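# Drop banded ring, green up, onto lone peg

## Task

Lower the banded ring, its green side facing up, fully onto the single free-standing peg on the wooden board. Finish with neither gripper touching the ring, the board flat, and no less than half of the board resting on the cloth.

## Robot and tools

Robot: two 6-joint arms, left_arm and right_arm, each with a two-finger gripper. Scene frame: origin at table-top height, halfway between the nominal bases; +x points out over the table, +z up, left_arm on the +y side (arm names do not match image sides). Calibrated bases: left_arm at (+0.057, +0.375, +0.033) m, quat_wxyz (+1.000, 0, 0, +0.006); right_arm at (+0.012, -0.294, +0.044) m, quat_wxyz (+1.000, 0, 0, +0.012). Each arm's end_effector_position (metres) and end_effector_quat_wxyz are reported in that arm's own base frame. The point sits between the finger pads, about 1 cm short of the tips; fingers point along gripper +z and open along its y axis. Reported hand poses can be wrong by a few cm, worse when stretched out.

A row is 14 plain numbers: left_arm waist, shoulder, elbow, wrist pitch, wrist yaw, wrist roll, gripper opening, then the same seven for right_arm. Always send all 14 even if one arm stays put. Joint numbers are absolute target angles in radians (same form as Joint positions). Stated ranges: waist -2.618 to 3.054, shoulder 0.000 to 3.142, elbow 0.000 to 3.142, wrist pitch -1.571 to 1.571, wrist yaw -1.571 to 1.571, wrist roll -2.094 to 2.094. Real ends may differ by up to 0.059 rad; a target more than 0.059 beyond a stated end, and beyond the current angle, gets the call rejected. A "joint sent to its limit" line means a joint was clipped at its true end. Opening is an absolute command from -1 (closed) to +1 (fully open); a 0 is a real command, so resend the current value to leave a gripper unchanged. Per control step each joint's target can lead its measured angle by at most 0.339 rad (first three joints) or 2.2 rad (wrist joints), and targets that would move a gripper over 200 mm are scaled back, so far goals take several actions. To keep a joint still, resend its "Joint targets" value.

Tools:
- execute_actions(actions, cameras): actions is a list of actions; each action is up to 15 rows, one per 1/30 s step, and a short action repeats its final row to fill 15 steps (0.5 s). An empty list returns state plus all images and the scene number. cameras: names, ["all"], or []; images come only for an empty list or when asked.
- move(target, speed, blend, opening_speed, grip_force, blocking, cameras): target is one 14-number row or a list of up to 15 rows (absolute joint angles plus openings), sharing a 10 s budget. Joints move in step, so the hand travels on a curve and does not avoid obstacles or the other arm. speed: rad/s of the joint with farthest to go, 0.01 to 12.57, default 0.5 (one value or one per target). blend: rad of corner rounding per target, 0 = full stop. opening_speed: rate of opening change per second, at least 0.2. grip_force: newtons per finger pad, 10 to 50 (one value or one per arm), persists; low force closes slowly. blocking=false returns after about 0.5 s while motion continues; a new move replaces it. The result adds a "move:" line (done, off_target, moving, held, fault) and limits=held if steps were withheld. Faster motion and targets deeper past contact press harder.
- wait(seconds 0 to 10, cameras): lets time run holding the last command.
- stop(cameras): brakes a running move.
- zoom_image(camera, region): camera is cam_left_wrist or cam_right_wrist; region [x0, y0, x1, y1] in pixels from top-left, at most 504 by 504, of the latest image.
- read_manual(section="licences"): licence text only.
- finished_scene(scene): scene number 1 or 2; ends the scene irreversibly; the goal must hold with the robot released.

Cameras: cam_left_wrist and cam_right_wrist, each 896x504, on the wrists.

Results: Joint positions and Joint velocities list each arm's joints in the order above (rad, rad/s), ending with finger gap in metres (0.093 open) and its rate. "Joint targets" shows what joints are currently driven toward; "Tool commands" gives gripper commands. grip_measured is the finger motor on the -1..+1 scale: pads meet near -0.94, and each millimetre of object width adds about 0.0208; readings may be up to 0.02 high. To grip a rigid object firmly, command at least 0.24 below its width reading; keep sending that value to hold, and send a value well above the width reading to release. Joint torques (N m, positive toward larger angles) include arm weight; joints 1 to 3 wrap at ±28. "joint command not followed" means the clearance check altered some steps. Motor heat: MOTOR HOT at 75 °C, fold-and-idle fault at 90 °C, arm collapse at 100 °C; avoid long stretched holds.

Avoid: dropping or releasing moving parts, fast hits, hard presses on fixed or heavy things, anything leaving the table, arm-to-arm contact (including a gripper closing on the other's fingers), loading the wrist-camera cables (cable contact counts as touching), and arm stops. Loose objects may get nudged occasionally. Smooth, quick, low-effort motion is preferred.

Each tool is called as name([rows], argument=value, ...), one row to a line, values as JSON.

## Session

execute_actions(actions=[])

Scene clock: 0.00 s.
left_arm: end_effector_position=(+0.4012, +0.0055, +0.0908) grip_measured=+1.000 end_effector_quat_wxyz=(+0.574, -0.025, +0.818, +0.027) | right_arm: end_effector_position=(+0.3872, -0.0355, +0.0779) grip_measured=+1.000 end_effector_quat_wxyz=(+0.566, +0.050, +0.818, -0.090)
Joint positions: left_arm=[-0.028 1.593 0.408 0.838 -0.099 -0.019 0.093] | right_arm=[-0.005 1.617 0.354 0.905 0.2 -0.021 0.093]
Joint velocities: within noise
Joint torques (N m): no reading
Heat: left arm: 32 °C; right arm: 30 °C.
Joint targets: left_arm=[-0.028 1.585 0.417 0.844 -0.099 -0.018] | right_arm=[-0.005 1.608 0.364 0.917 0.200 -0.021]
Tool commands: left_gripper/opening=+1.0 right_gripper/opening=+1.0

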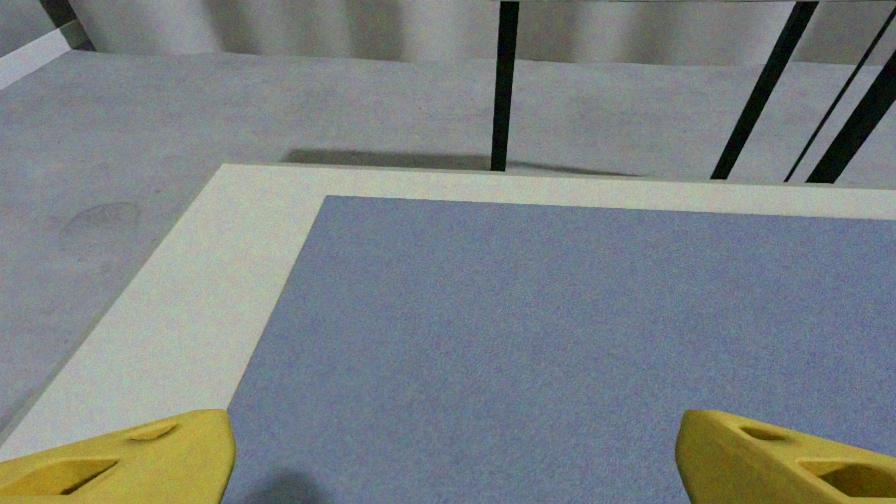

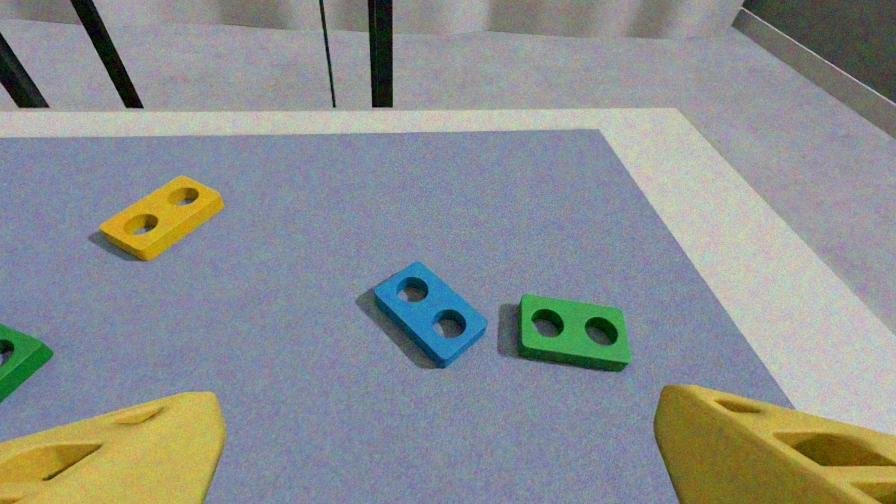

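move(target=[0.0, 1.527, 1.579, -1.187, 0.0, 0.0, 1, 0.0, 1.527, 1.579, -1.187, 0.0, 0.0, 1], speed=1.5, cameras=["all"])

Scene clock: 4.90 s.
left_arm: end_effector_position=(+0.3537, -0.0008, +0.2162) grip_measured=+1.000 end_effector_quat_wxyz=(+0.200, -0.002, +0.980, +0.002) | right_arm: end_effector_position=(+0.3498, -0.0040, +0.2107) grip_measured=+1.000 end_effector_quat_wxyz=(+0.187, +0.000, +0.982, -0.007)
Joint positions: left_arm=[-0.006 1.548 1.555 -1.175 -0.008 -0.009 0.093] | right_arm=[-0.005 1.552 1.547 -1.188 0.013 -0.008 0.093]
Joint torques (N m): left_arm=[0.84 -7.76 7.88 1.2 0.01 0.13] | right_arm=[0.58 -7.61 10.25 1.06 -0.14 0.16]
Heat: left arm: 33 °C; right arm: 31 °C.
Joint targets: left_arm=[0.000 1.527 1.579 -1.187 0.000 0.000] | right_arm=[0.000 1.527 1.579 -1.187 0.000 0.000]
move: done

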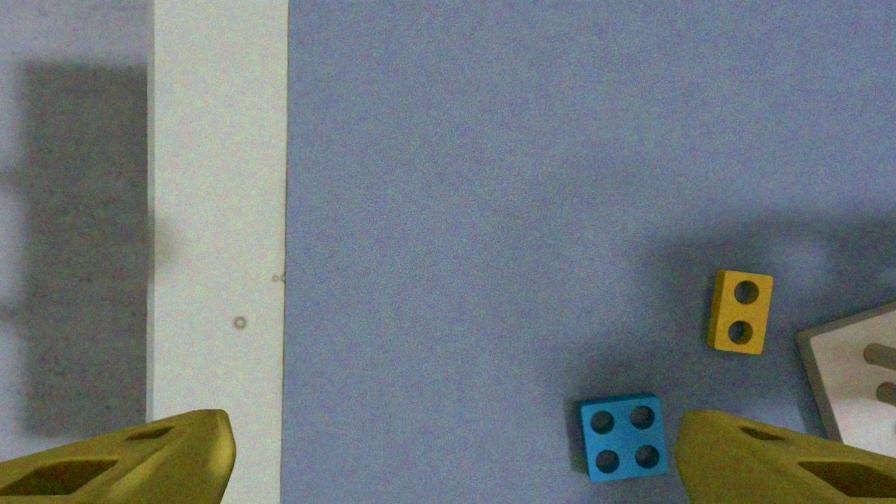

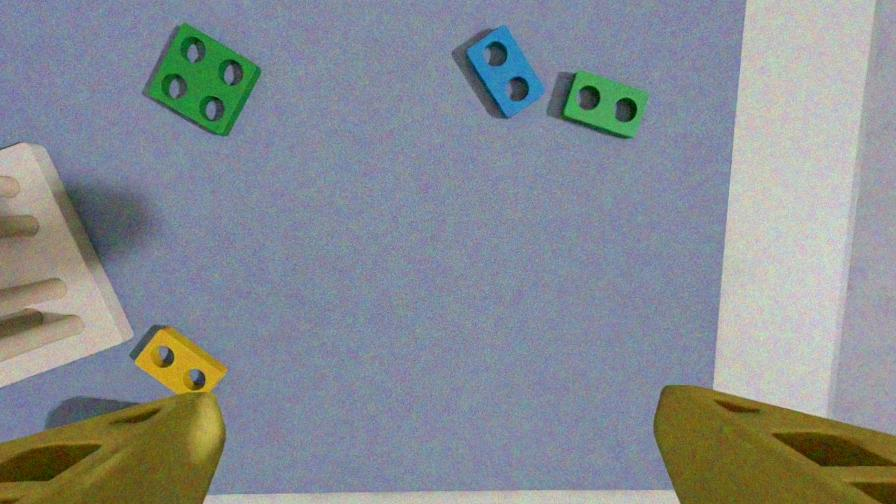

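move(target=[-0.818, 1.891, 2.084, -1.328, 0.0, 0.0, 1, 0.0, 1.527, 1.579, -1.187, 0.0, 0.0, 1], speed=1.2, cameras=["all"])

Scene clock: 7.47 s.
left_arm: end_effector_position=(+0.2939, -0.3172, +0.2476) grip_measured=+1.000 end_effector_quat_wxyz=(+0.196, +0.387, +0.896, -0.088) | right_arm: end_effector_position=(+0.3497, -0.0040, +0.2106) grip_measured=+1.000 end_effector_quat_wxyz=(+0.187, +0.000, +0.982, -0.007)
Joint positions: left_arm=[-0.822 1.879 2.057 -1.315 0.003 -0.007 0.093] | right_arm=[-0.005 1.552 1.547 -1.188 0.013 -0.008 0.093]
Joint torques (N m): left_arm=[0.69 -7.36 7.72 1.19 -0.08 0.08] | right_arm=[0.64 -7.62 10.25 1.04 -0.14 0.17]
Heat: left arm: 34 °C; right arm: 31 °C.
Joint targets: left_arm=[-0.818 1.891 2.084 -1.328 0.000 0.000] | right_arm=[0.000 1.527 1.579 -1.187 0.000 0.000]
move: done

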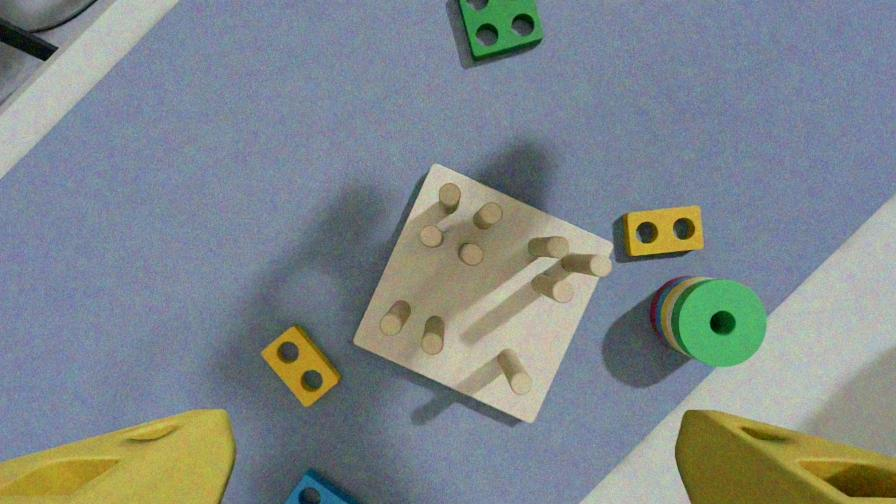

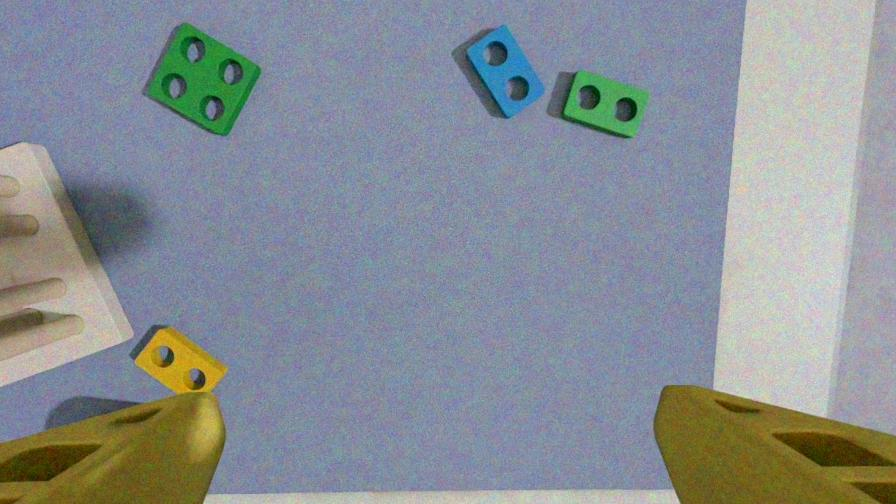

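zoom_image(camera="cam_left_wrist", region=[340, 150, 640, 430])

zoom_image(camera="cam_left_wrist", region=[600, 180, 800, 400])

Scaled by 1.680 from the camera's 896x504 image, which has a finer 1280x720 frame.

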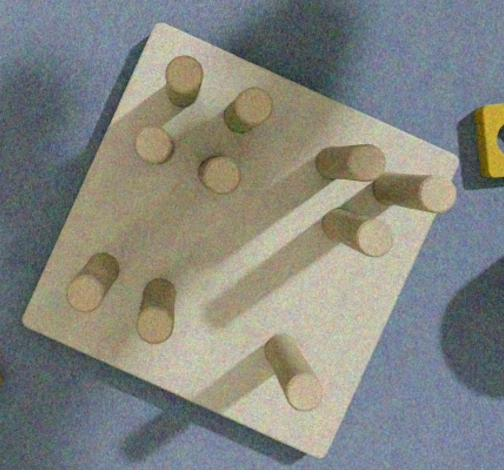

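Scaled by 2.291 from the camera's 896x504 image, which has a finer 1280x720 frame.

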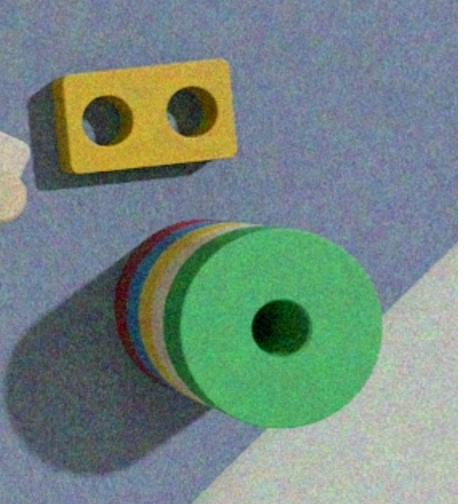

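move(target=[-0.032, 1.745, 0.25, 1.473, 1.5, 0.0, 1, 0.875, 1.666, 1.222, -1.077, 0.0, 0.0, 1], speed=1.2, cameras=["all"])

Scene clock: 20.70 s.
left_arm: end_effector_position=(+0.2258, -0.1765, +0.1249) grip_measured=+1.000 end_effector_quat_wxyz=(+0.490, +0.471, +0.530, -0.507) | right_arm: end_effector_position=(+0.1965, +0.2317, +0.0886) grip_measured=+1.000 end_effector_quat_wxyz=(+0.028, -0.425, +0.905, +0.008)
Joint positions: left_arm=[-0.038 1.769 0.253 1.447 1.492 -0.007 0.093] | right_arm=[0.872 1.655 1.231 -1.091 0.009 -0.007 0.093]
Joint torques (N m): left_arm=[0.65 -6.65 2.67 2 0.04 0.11] | right_arm=[0.35 -4.96 5.67 0.57 -0.11 0.15]
Heat: left arm: 36 °C; right arm: 33 °C.
Joint targets: left_arm=[-0.032 1.745 0.250 1.473 1.500 0.000] | right_arm=[0.875 1.666 1.222 -1.077 0.000 0.000]
move: done

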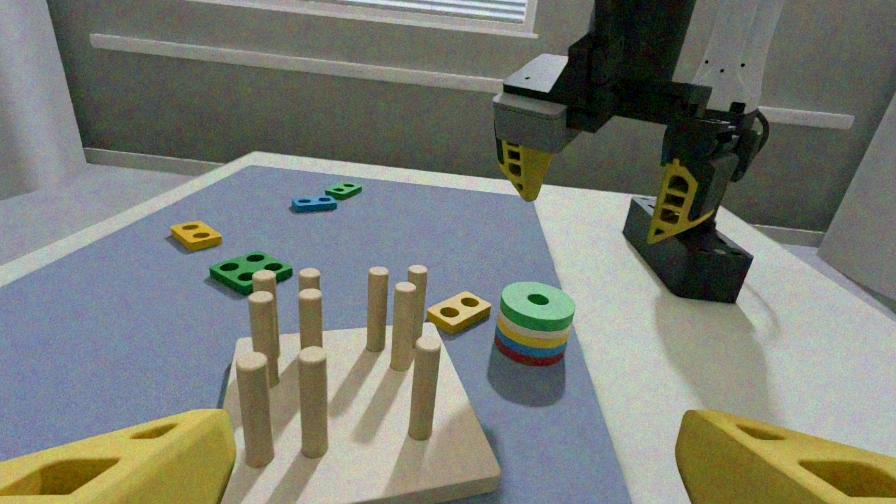

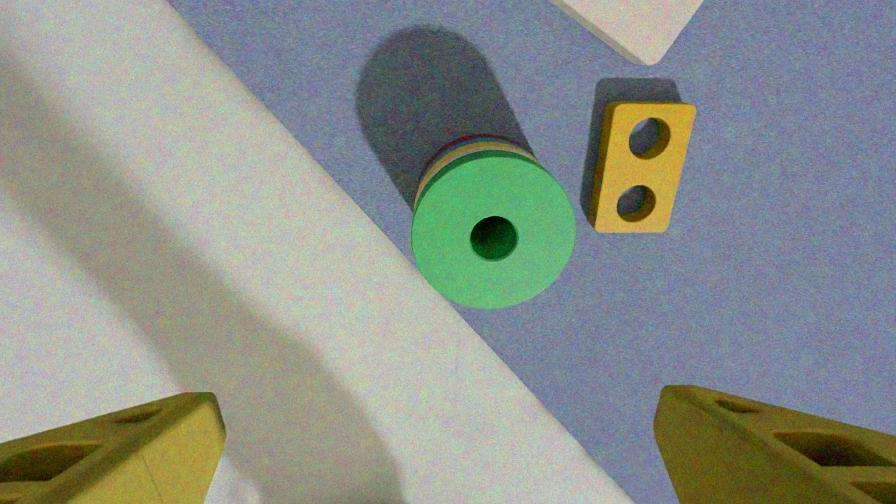

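move(target=[-0.032, 1.745, 0.25, 1.473, 1.5, 0.0, 1, 0.812, 1.790, 1.240, -1.012, 0.0, 0.0, 1], speed=0.6, cameras=["all"])

Scene clock: 22.60 s.
left_arm: end_effector_position=(+0.2258, -0.1765, +0.1250) grip_measured=+1.000 end_effector_quat_wxyz=(+0.490, +0.471, +0.530, -0.507) | right_arm: end_effector_position=(+0.2167, +0.2275, +0.0526) grip_measured=+1.000 end_effector_quat_wxyz=(+0.000, -0.399, +0.917, -0.005)
Joint positions: left_arm=[-0.038 1.769 0.253 1.447 1.492 -0.007 0.093] | right_arm=[0.814 1.781 1.231 -1.026 0.009 -0.006 0.093]
Joint torques (N m): left_arm=[0.77 -6.61 2.76 1.99 0.06 0.15] | right_arm=[-0.12 -5.89 7.13 0.42 -0.11 0.15]
Heat: left arm: 36 °C; right arm: 33 °C.
Joint targets: left_arm=[-0.032 1.745 0.250 1.473 1.500 0.000] | right_arm=[0.812 1.790 1.240 -1.012 0.000 0.000]
move: done

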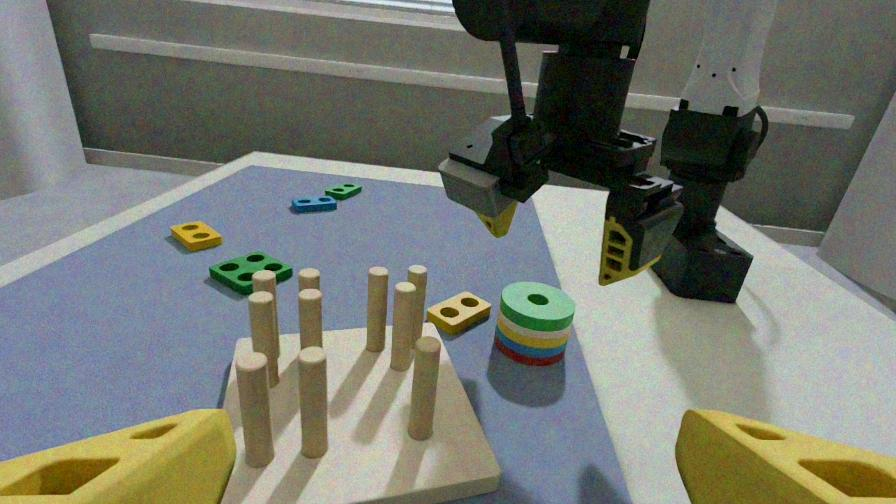

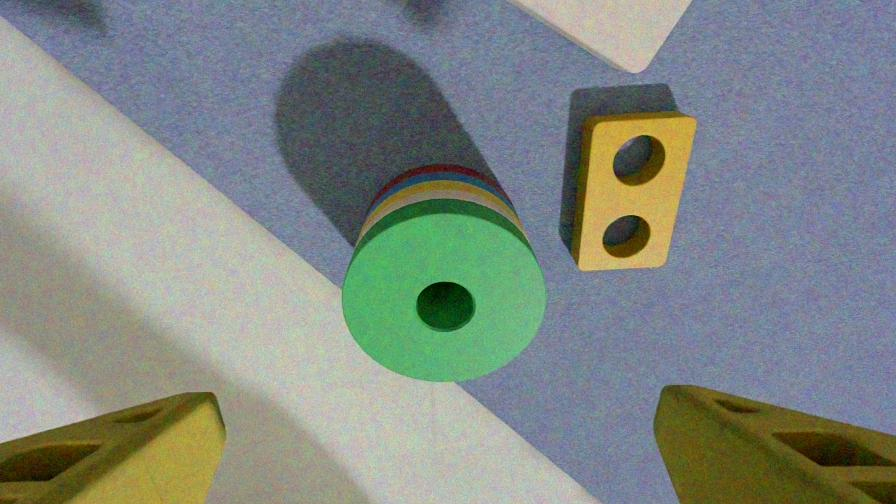

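move(target=[-0.032, 1.745, 0.25, 1.473, 1.5, 0.0, 1, 0.810, 1.888, 1.096, -0.764, 0.0, 0.0, 1], speed=0.5, cameras=["all"])

Scene clock: 25.23 s.
left_arm: end_effector_position=(+0.2258, -0.1765, +0.1250) grip_measured=+1.000 end_effector_quat_wxyz=(+0.490, +0.471, +0.530, -0.507) | right_arm: end_effector_position=(+0.2209, +0.2320, -0.0061) grip_measured=+1.000 end_effector_quat_wxyz=(+0.008, -0.399, +0.917, -0.001)
Joint positions: left_arm=[-0.038 1.769 0.253 1.447 1.492 -0.007 0.093] | right_arm=[0.814 1.879 1.102 -0.78 0.009 -0.006 0.093]
Joint torques (N m): left_arm=[0.61 -6.49 2.52 2.03 0.08 0.1] | right_arm=[-0.32 -6.23 5.16 0.51 -0.1 0.15]
Heat: left arm: 36 °C; right arm: 33 °C.
Joint targets: left_arm=[-0.032 1.745 0.250 1.473 1.500 0.000] | right_arm=[0.810 1.888 1.096 -0.764 0.000 0.000]
move: done

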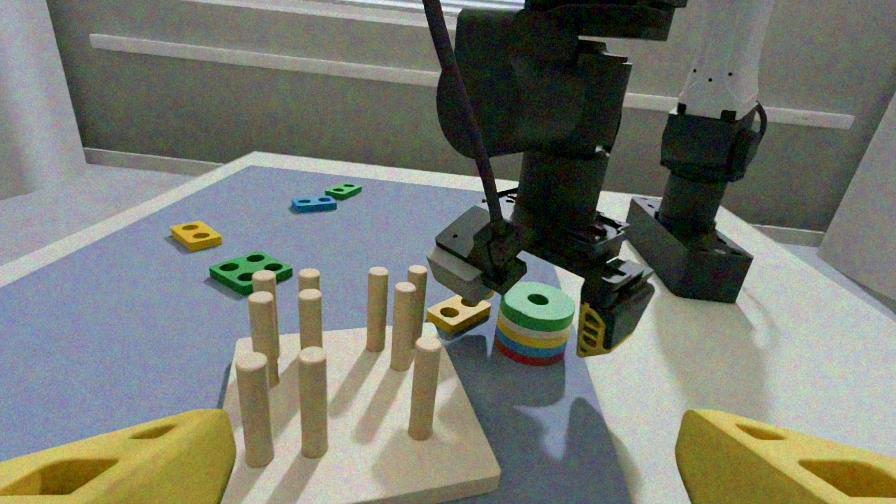

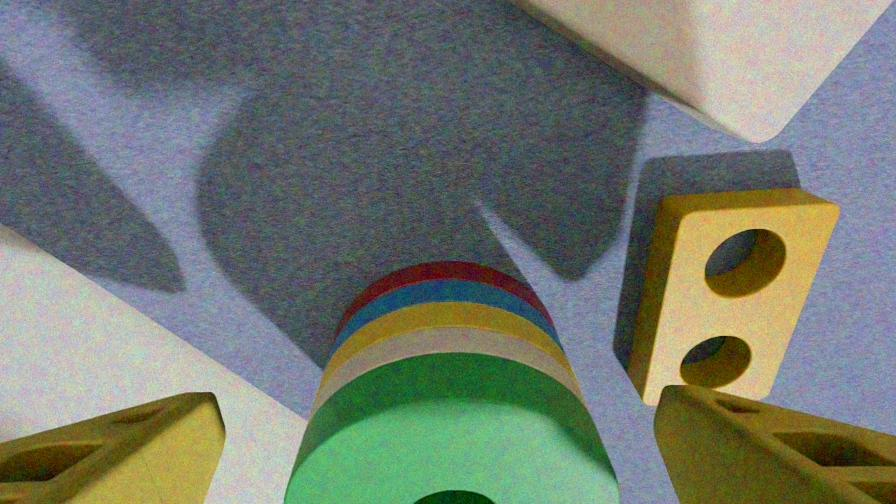

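zoom_image(camera="cam_left_wrist", region=[420, 250, 660, 390])

Scaled by 2.100 from the camera's 896x504 image, which has a finer 1280x720 frame.

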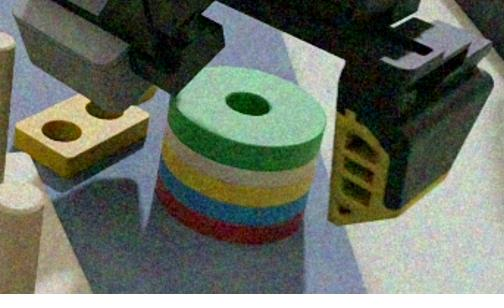

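move(target=[-0.032, 1.745, 0.25, 1.473, 1.5, 0.0, 1, 0.810, 1.910, 1.080, -0.739, 0.0, 0.0, 1], speed=0.3, cameras=["cam_right_wrist"])

Scene clock: 28.97 s.
left_arm: end_effector_position=(+0.2258, -0.1765, +0.1250) grip_measured=+1.000 end_effector_quat_wxyz=(+0.490, +0.471, +0.530, -0.507) | right_arm: end_effector_position=(+0.2199, +0.2309, -0.0148) grip_measured=+1.000 end_effector_quat_wxyz=(+0.005, -0.399, +0.917, -0.003)
Joint positions: left_arm=[-0.038 1.769 0.253 1.447 1.492 -0.007 0.093] | right_arm=[0.814 1.898 1.088 -0.755 0.009 -0.006 0.093]
Joint torques (N m): left_arm=[0.77 -6.6 2.85 2.02 0.05 0.14] | right_arm=[-0.35 -6.04 4.9 0.5 -0.1 0.16]
Heat: left arm: 36 °C; right arm: 33 °C.
Joint targets: left_arm=[-0.032 1.745 0.250 1.473 1.500 0.000] | right_arm=[0.810 1.910 1.080 -0.739 0.000 0.000]
move: done
Images, in order (width x height): cam_right_wrist 896x504.

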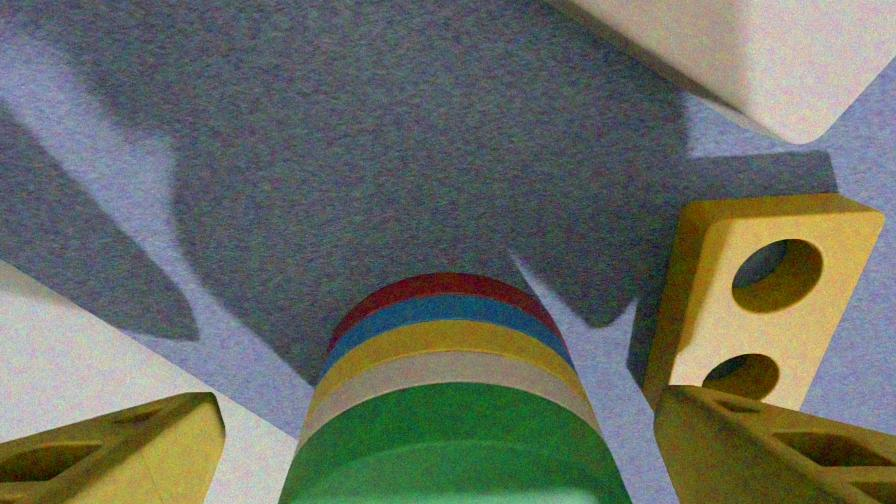

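zoom_image(camera="cam_right_wrist", region=[200, 240, 700, 504])

Scaled by 1.008 from the camera's 896x504 image, which has a finer 1280x720 frame.

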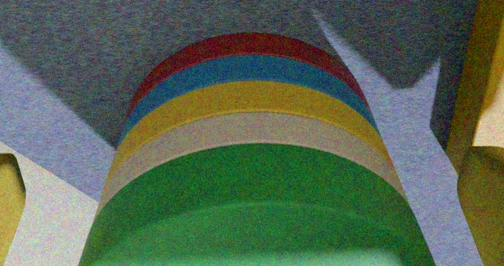

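move([
  [-0.032, 1.745, 0.25, 1.473, 1.5, 0.0, 1, 0.810, 1.892, 1.065, -0.736, 0.0, 0.0, 1],
  [-0.032, 1.745, 0.25, 1.473, 1.5, 0.0, 1, 0.810, 1.892, 1.065, -0.736, 0.0, 0.0, 0.05],
], speed=0.3, opening_speed=0.8, cameras=["all"])

Scene clock: 32.60 s.
left_arm: end_effector_position=(+0.2258, -0.1765, +0.1250) grip_measured=+1.000 end_effector_quat_wxyz=(+0.490, +0.471, +0.530, -0.507) | right_arm: end_effector_position=(+0.2168, +0.2276, -0.0178) grip_measured=+0.170 end_effector_quat_wxyz=(+0.000, -0.399, +0.917, -0.005)
Joint positions: left_arm=[-0.038 1.769 0.253 1.447 1.492 -0.007 0.093] | right_arm=[0.814 1.898 1.074 -0.751 0.009 -0.006 0.053]
Joint torques (N m): left_arm=[0.76 -6.54 2.59 2.02 0.04 0.12] | right_arm=[-0.34 -7.47 4.71 0.47 -0.11 0.16]
Heat: left arm: 36 °C; right arm: 34 °C.
Joint targets: left_arm=[-0.032 1.745 0.250 1.473 1.500 0.000] | right_arm=[0.810 1.892 1.065 -0.736 0.000 0.000]
move: done

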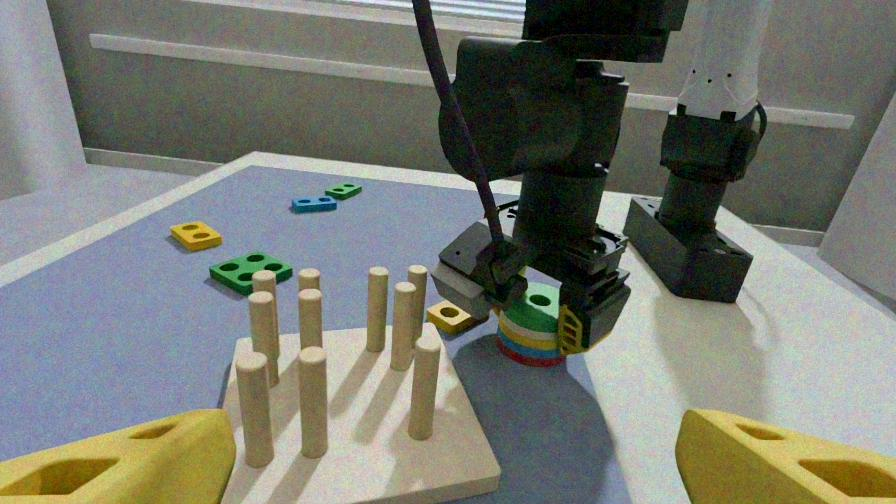

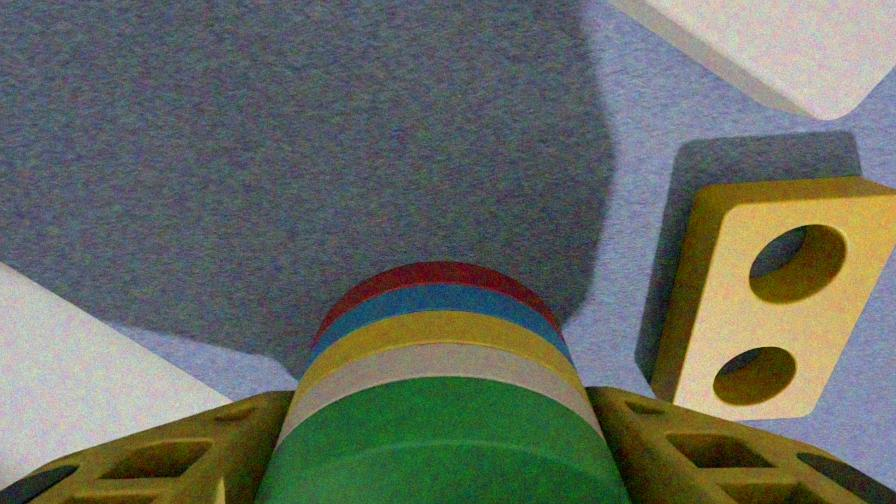

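move([
  [-0.032, 1.745, 0.25, 1.473, 1.5, 0.0, 1, 0.810, 1.738, 1.338, -1.135, 0.0, 0.0, 0.05],
  [-0.032, 1.745, 0.25, 1.473, 1.5, 0.0, 1, 0.853, 2.206, 2.021, -1.368, 0.0, 0.0, 0.05],
], speed=0.6, blend=0.06, cameras=["all"])

Scene clock: 37.10 s.
left_arm: end_effector_position=(+0.2258, -0.1765, +0.1250) grip_measured=+1.000 end_effector_quat_wxyz=(+0.490, +0.471, +0.530, -0.507) | right_arm: end_effector_position=(+0.2828, +0.3183, +0.0936) grip_measured=+0.154 end_effector_quat_wxyz=(+0.001, -0.414, +0.910, -0.004)
Joint positions: left_arm=[-0.038 1.769 0.253 1.447 1.492 -0.007 0.093] | right_arm=[0.848 2.193 1.984 -1.363 0.009 -0.006 0.053]
Joint torques (N m): left_arm=[0.62 -6.53 2.8 1.97 0.05 0.1] | right_arm=[0.61 -8.75 10.11 0.27 -0.11 0.16]
Heat: left arm: 36 °C; right arm: 35 °C.
Joint targets: left_arm=[-0.032 1.745 0.250 1.473 1.500 0.000] | right_arm=[0.853 2.206 2.021 -1.368 0.000 0.000]
move: off_target (right_arm); right_arm: the elbow is farthest, 0.037 rad from its target

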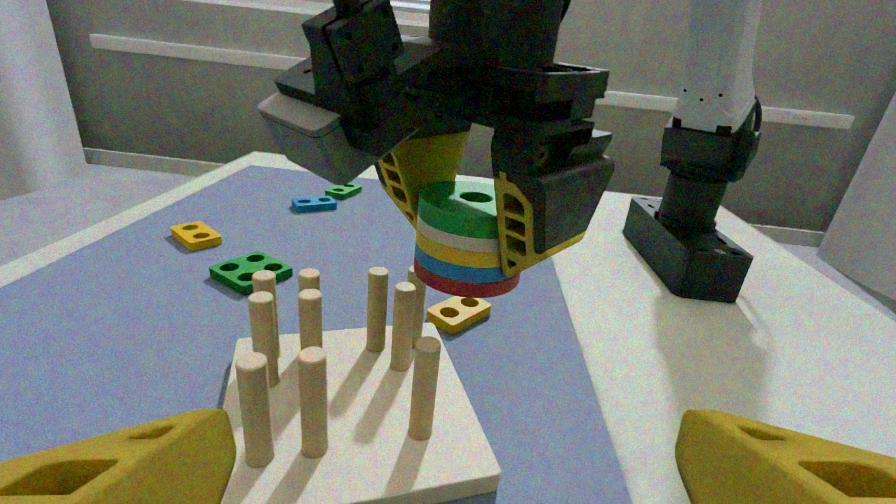

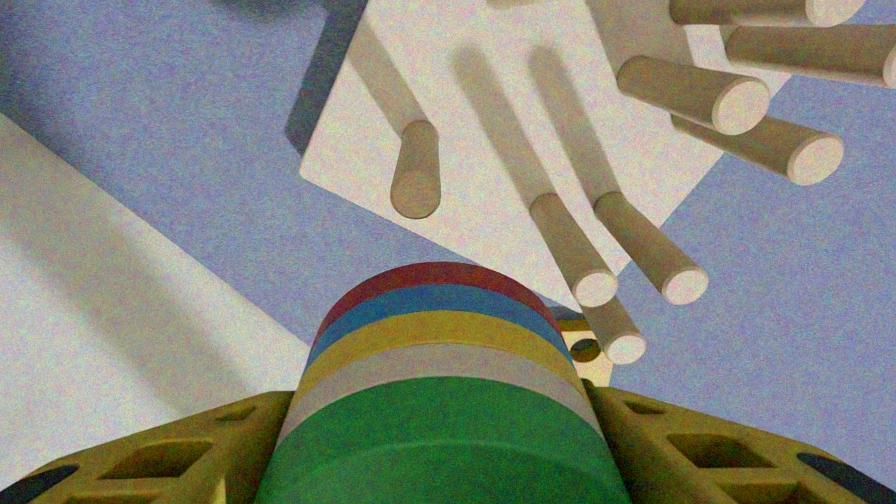

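move(target=[0.09, 1.745, 0.25, 1.473, 1.555, 0.0, 1, 0.862, 2.387, 2.330, -1.490, 0.0, 0.0, 0.05], speed=0.4, cameras=["all"])

Scene clock: 41.10 s.
left_arm: end_effector_position=(+0.2365, -0.1489, +0.1256) grip_measured=+1.000 end_effector_quat_wxyz=(+0.508, +0.452, +0.544, -0.491) | right_arm: end_effector_position=(+0.3029, +0.3467, +0.0956) grip_measured=+0.154 end_effector_quat_wxyz=(+0.005, -0.418, +0.908, -0.002)
Joint positions: left_arm=[0.085 1.769 0.253 1.448 1.547 -0.007 0.093] | right_arm=[0.856 2.371 2.293 -1.485 0.009 -0.006 0.053]
Joint torques (N m): left_arm=[0.81 -6.45 2.73 1.93 0.1 0.11] | right_arm=[0.73 -9.54 9.99 0.22 -0.1 0.15]
Heat: left arm: 36 °C; right arm: 35 °C.
Joint targets: left_arm=[0.090 1.745 0.250 1.473 1.555 0.000] | right_arm=[0.862 2.387 2.330 -1.490 0.000 0.000]
move: off_target (right_arm); right_arm: the elbow is farthest, 0.037 rad from its target

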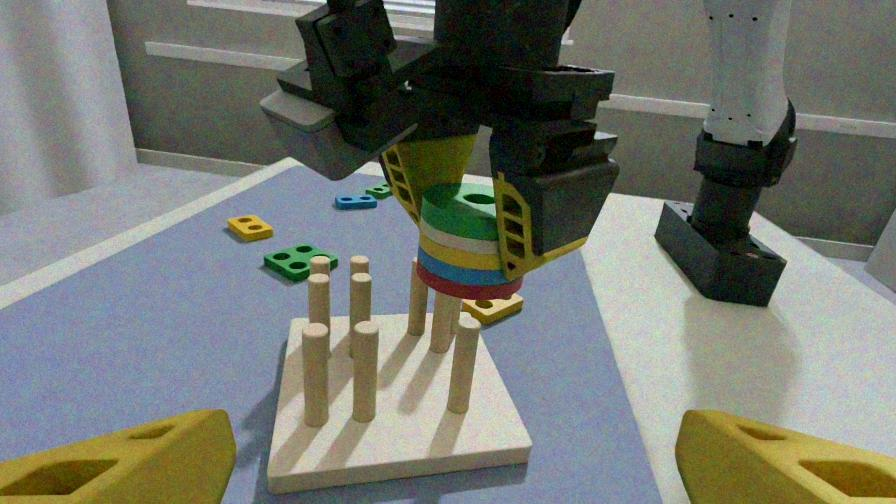

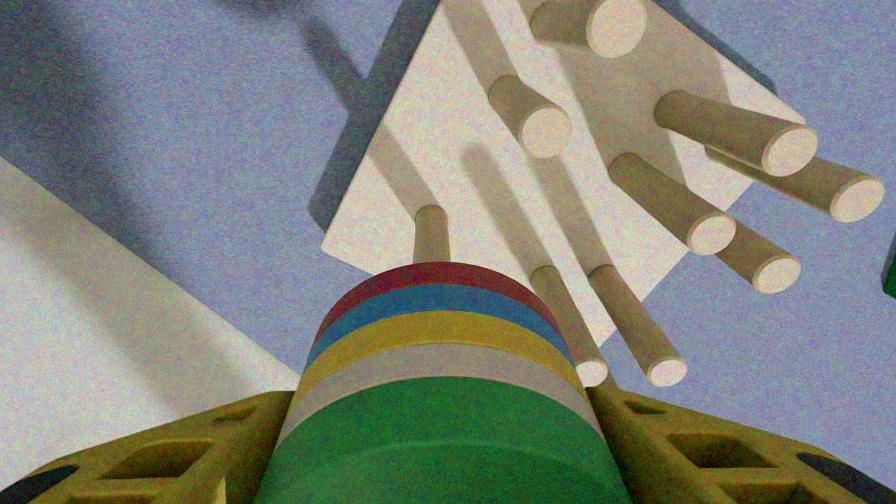

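zoom_image(camera="cam_left_wrist", region=[380, 170, 580, 430])

zoom_image(camera="cam_right_wrist", region=[290, 180, 590, 400])

Scaled by 1.938 from the camera's 896x504 image, which has a finer 1280x720 frame.

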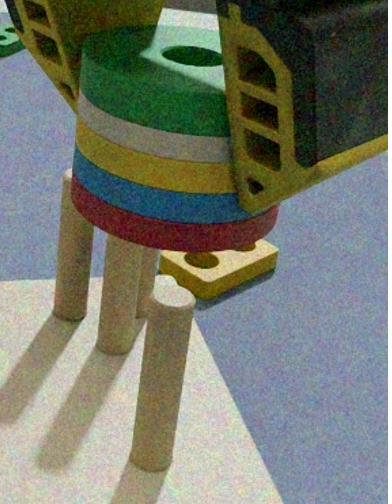

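Scaled by 1.680 from the camera's 896x504 image, which has a finer 1280x720 frame.

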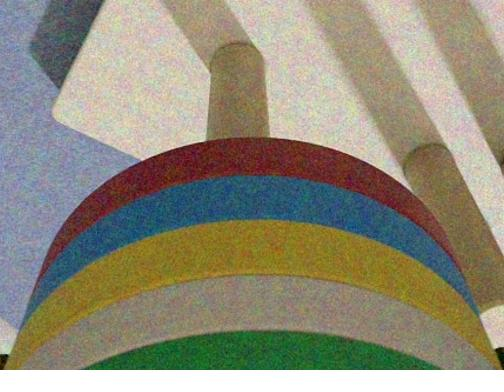

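move(target=[0.09, 1.745, 0.25, 1.473, 1.555, 0.0, 1, 0.866, 2.357, 2.231, -1.416, 0.0, 0.0, 0.05], speed=0.2, cameras=["all"])

zoom_image(camera="cam_left_wrist", region=[380, 170, 580, 430])

zoom_image(camera="cam_right_wrist", region=[290, 180, 590, 400])

Scene clock: 46.90 s.
left_arm: end_effector_position=(+0.2365, -0.1489, +0.1256) grip_measured=+1.000 end_effector_quat_wxyz=(+0.508, +0.452, +0.544, -0.491) | right_arm: end_effector_position=(+0.3030, +0.3498, +0.0820) grip_measured=+0.154 end_effector_quat_wxyz=(+0.006, -0.420, +0.908, -0.002)
Joint positions: left_arm=[0.085 1.769 0.253 1.448 1.547 -0.007 0.093] | right_arm=[0.86 2.371 2.239 -1.428 0.009 -0.006 0.053]
Joint torques (N m): left_arm=[0.58 -6.38 2.52 1.94 0.09 0.1] | right_arm=[0.68 -12.1 5.78 0.43 -0.11 0.16]
Heat: left arm: 36 °C; right arm: 37 °C.
Joint targets: left_arm=[0.090 1.745 0.250 1.473 1.555 0.000] | right_arm=[0.866 2.357 2.231 -1.416 0.000 0.000]
move: done

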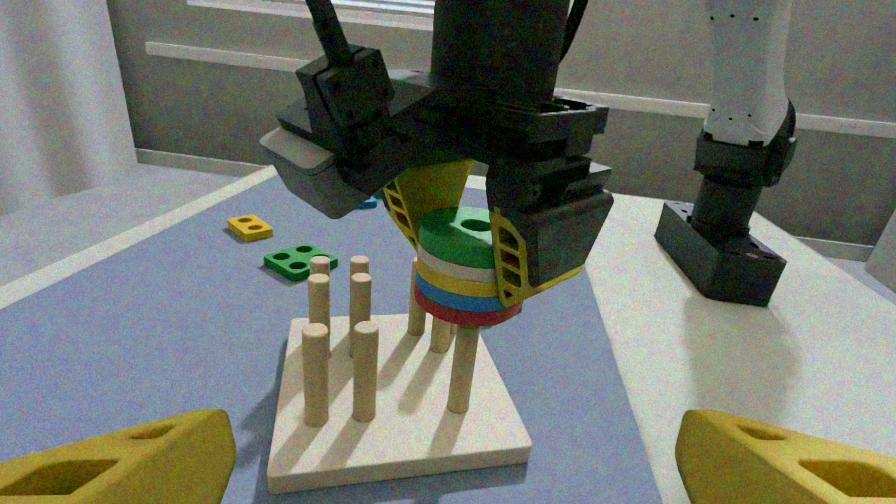

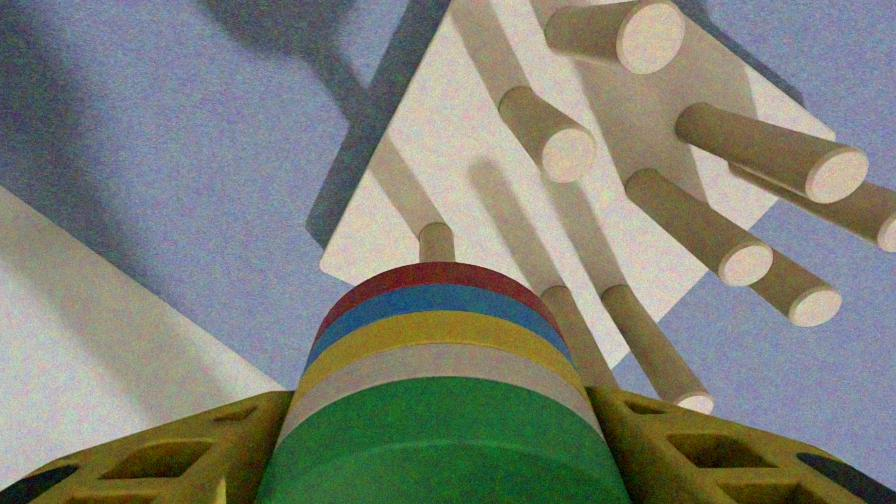

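Scaled by 1.938 from the camera's 896x504 image, which has a finer 1280x720 frame.

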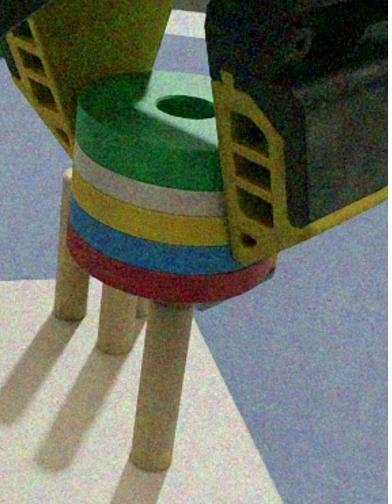

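Scaled by 1.680 from the camera's 896x504 image, which has a finer 1280x720 frame.

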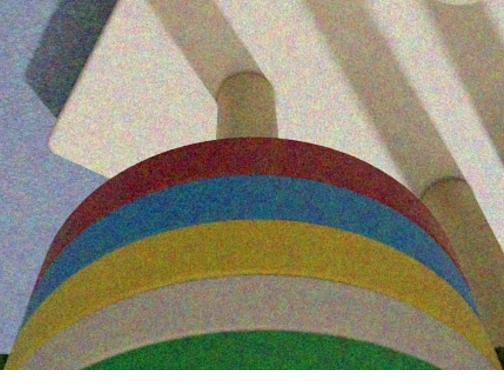

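move(target=[0.09, 1.745, 0.25, 1.473, 1.555, 0.0, 1, 0.866, 2.357, 2.231, -1.448, 0.0, 0.0, 0.05], speed=0.2, cameras=["all"])

zoom_image(camera="cam_left_wrist", region=[380, 170, 580, 430])

zoom_image(camera="cam_right_wrist", region=[290, 180, 590, 400])

Scene clock: 48.70 s.
left_arm: end_effector_position=(+0.2365, -0.1489, +0.1256) grip_measured=+1.000 end_effector_quat_wxyz=(+0.508, +0.452, +0.544, -0.491) | right_arm: end_effector_position=(+0.3006, +0.3471, +0.0820) grip_measured=+0.154 end_effector_quat_wxyz=(+0.000, -0.420, +0.908, -0.005)
Joint positions: left_arm=[0.085 1.769 0.253 1.448 1.547 -0.007 0.093] | right_arm=[0.86 2.371 2.239 -1.443 0.009 -0.006 0.053]
Joint torques (N m): left_arm=[0.7 -6.61 2.58 1.93 0.1 0.13] | right_arm=[0.72 -12.1 5.71 0.2 -0.11 0.15]
Heat: left arm: 36 °C; right arm: 37 °C.
Joint targets: left_arm=[0.090 1.745 0.250 1.473 1.555 0.000] | right_arm=[0.866 2.357 2.231 -1.448 0.000 0.000]
move: done

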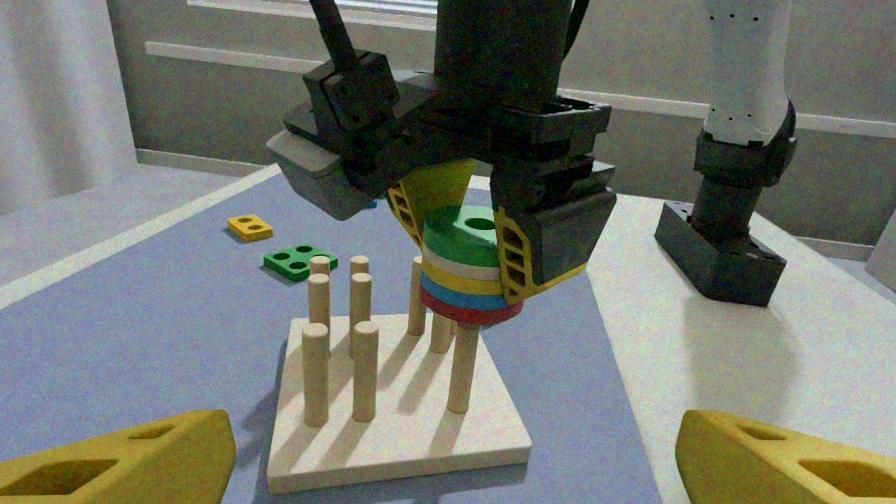

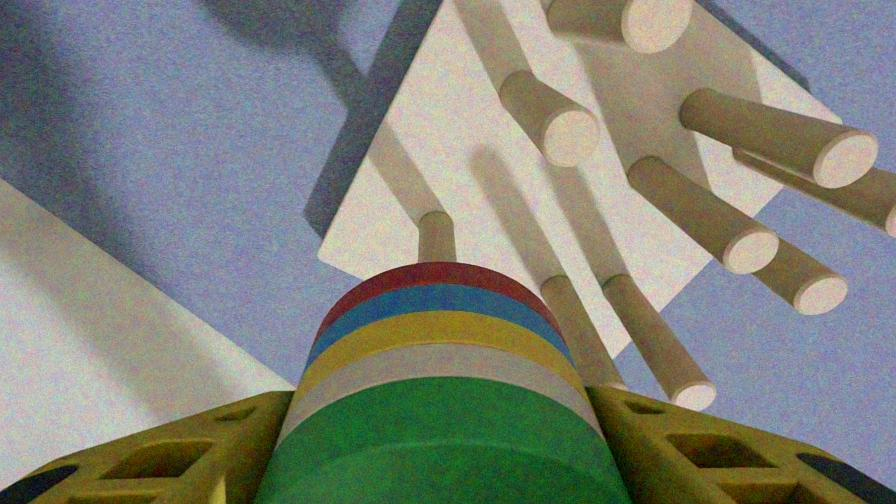

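Scaled by 1.938 from the camera's 896x504 image, which has a finer 1280x720 frame.

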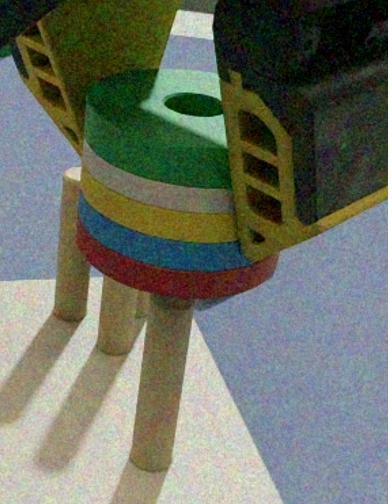

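Scaled by 1.680 from the camera's 896x504 image, which has a finer 1280x720 frame.

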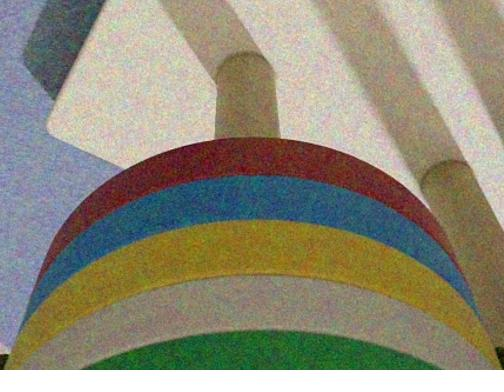

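move(target=[0.09, 1.745, 0.25, 1.473, 1.555, 0.0, 1, 0.865, 2.341, 2.111, -1.322, 0.0, 0.0, 0.05], speed=0.12, cameras=["all"])

zoom_image(camera="cam_left_wrist", region=[380, 170, 580, 430])

zoom_image(camera="cam_right_wrist", region=[290, 180, 590, 400])

Scene clock: 52.37 s.
left_arm: end_effector_position=(+0.2365, -0.1489, +0.1256) grip_measured=+1.000 end_effector_quat_wxyz=(+0.508, +0.452, +0.544, -0.491) | right_arm: end_effector_position=(+0.3000, +0.3463, +0.0520) grip_measured=+0.154 end_effector_quat_wxyz=(-0.005, -0.420, +0.908, -0.007)
Joint positions: left_arm=[0.085 1.769 0.253 1.448 1.547 -0.007 0.093] | right_arm=[0.86 2.371 2.12 -1.334 0.009 -0.006 0.053]
Joint torques (N m): left_arm=[0.68 -6.65 2.44 1.96 0.06 0.15] | right_arm=[0.58 -13.44 5.7 0.37 -0.1 0.15]
Heat: left arm: 36 °C; right arm: 39 °C.
Joint targets: left_arm=[0.090 1.745 0.250 1.473 1.555 0.000] | right_arm=[0.865 2.341 2.111 -1.322 0.000 0.000]
move: done

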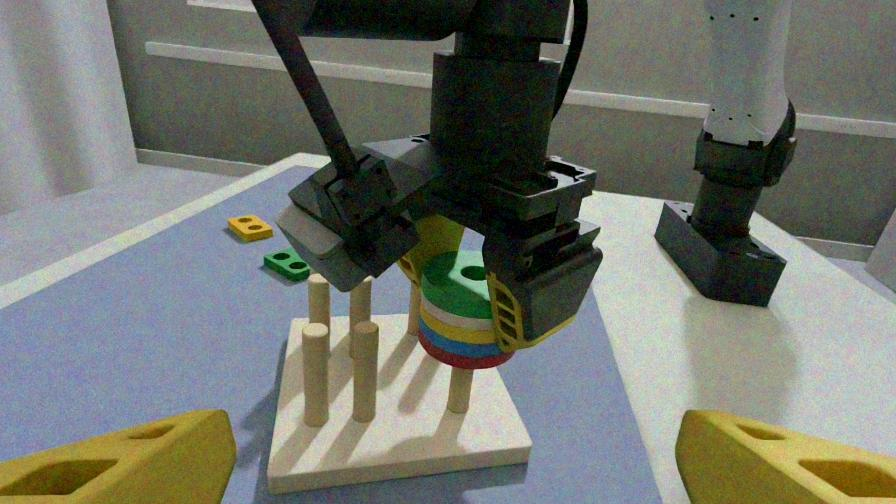

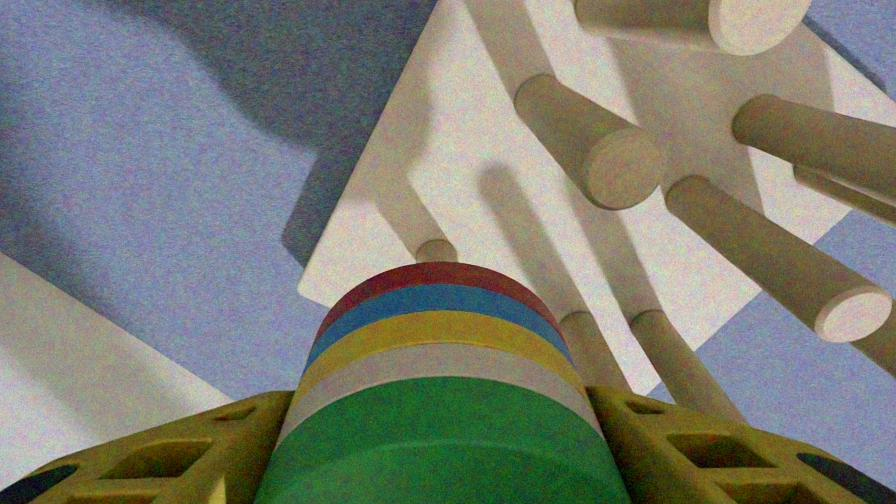

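Scaled by 1.938 from the camera's 896x504 image, which has a finer 1280x720 frame.

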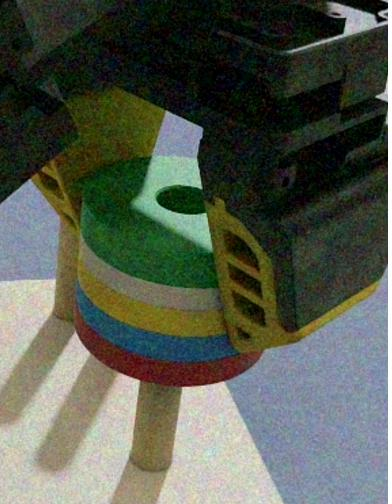

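Scaled by 1.680 from the camera's 896x504 image, which has a finer 1280x720 frame.

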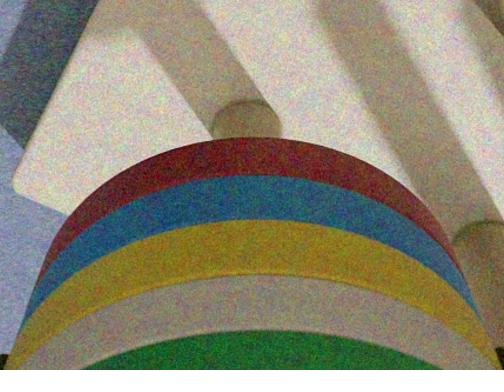

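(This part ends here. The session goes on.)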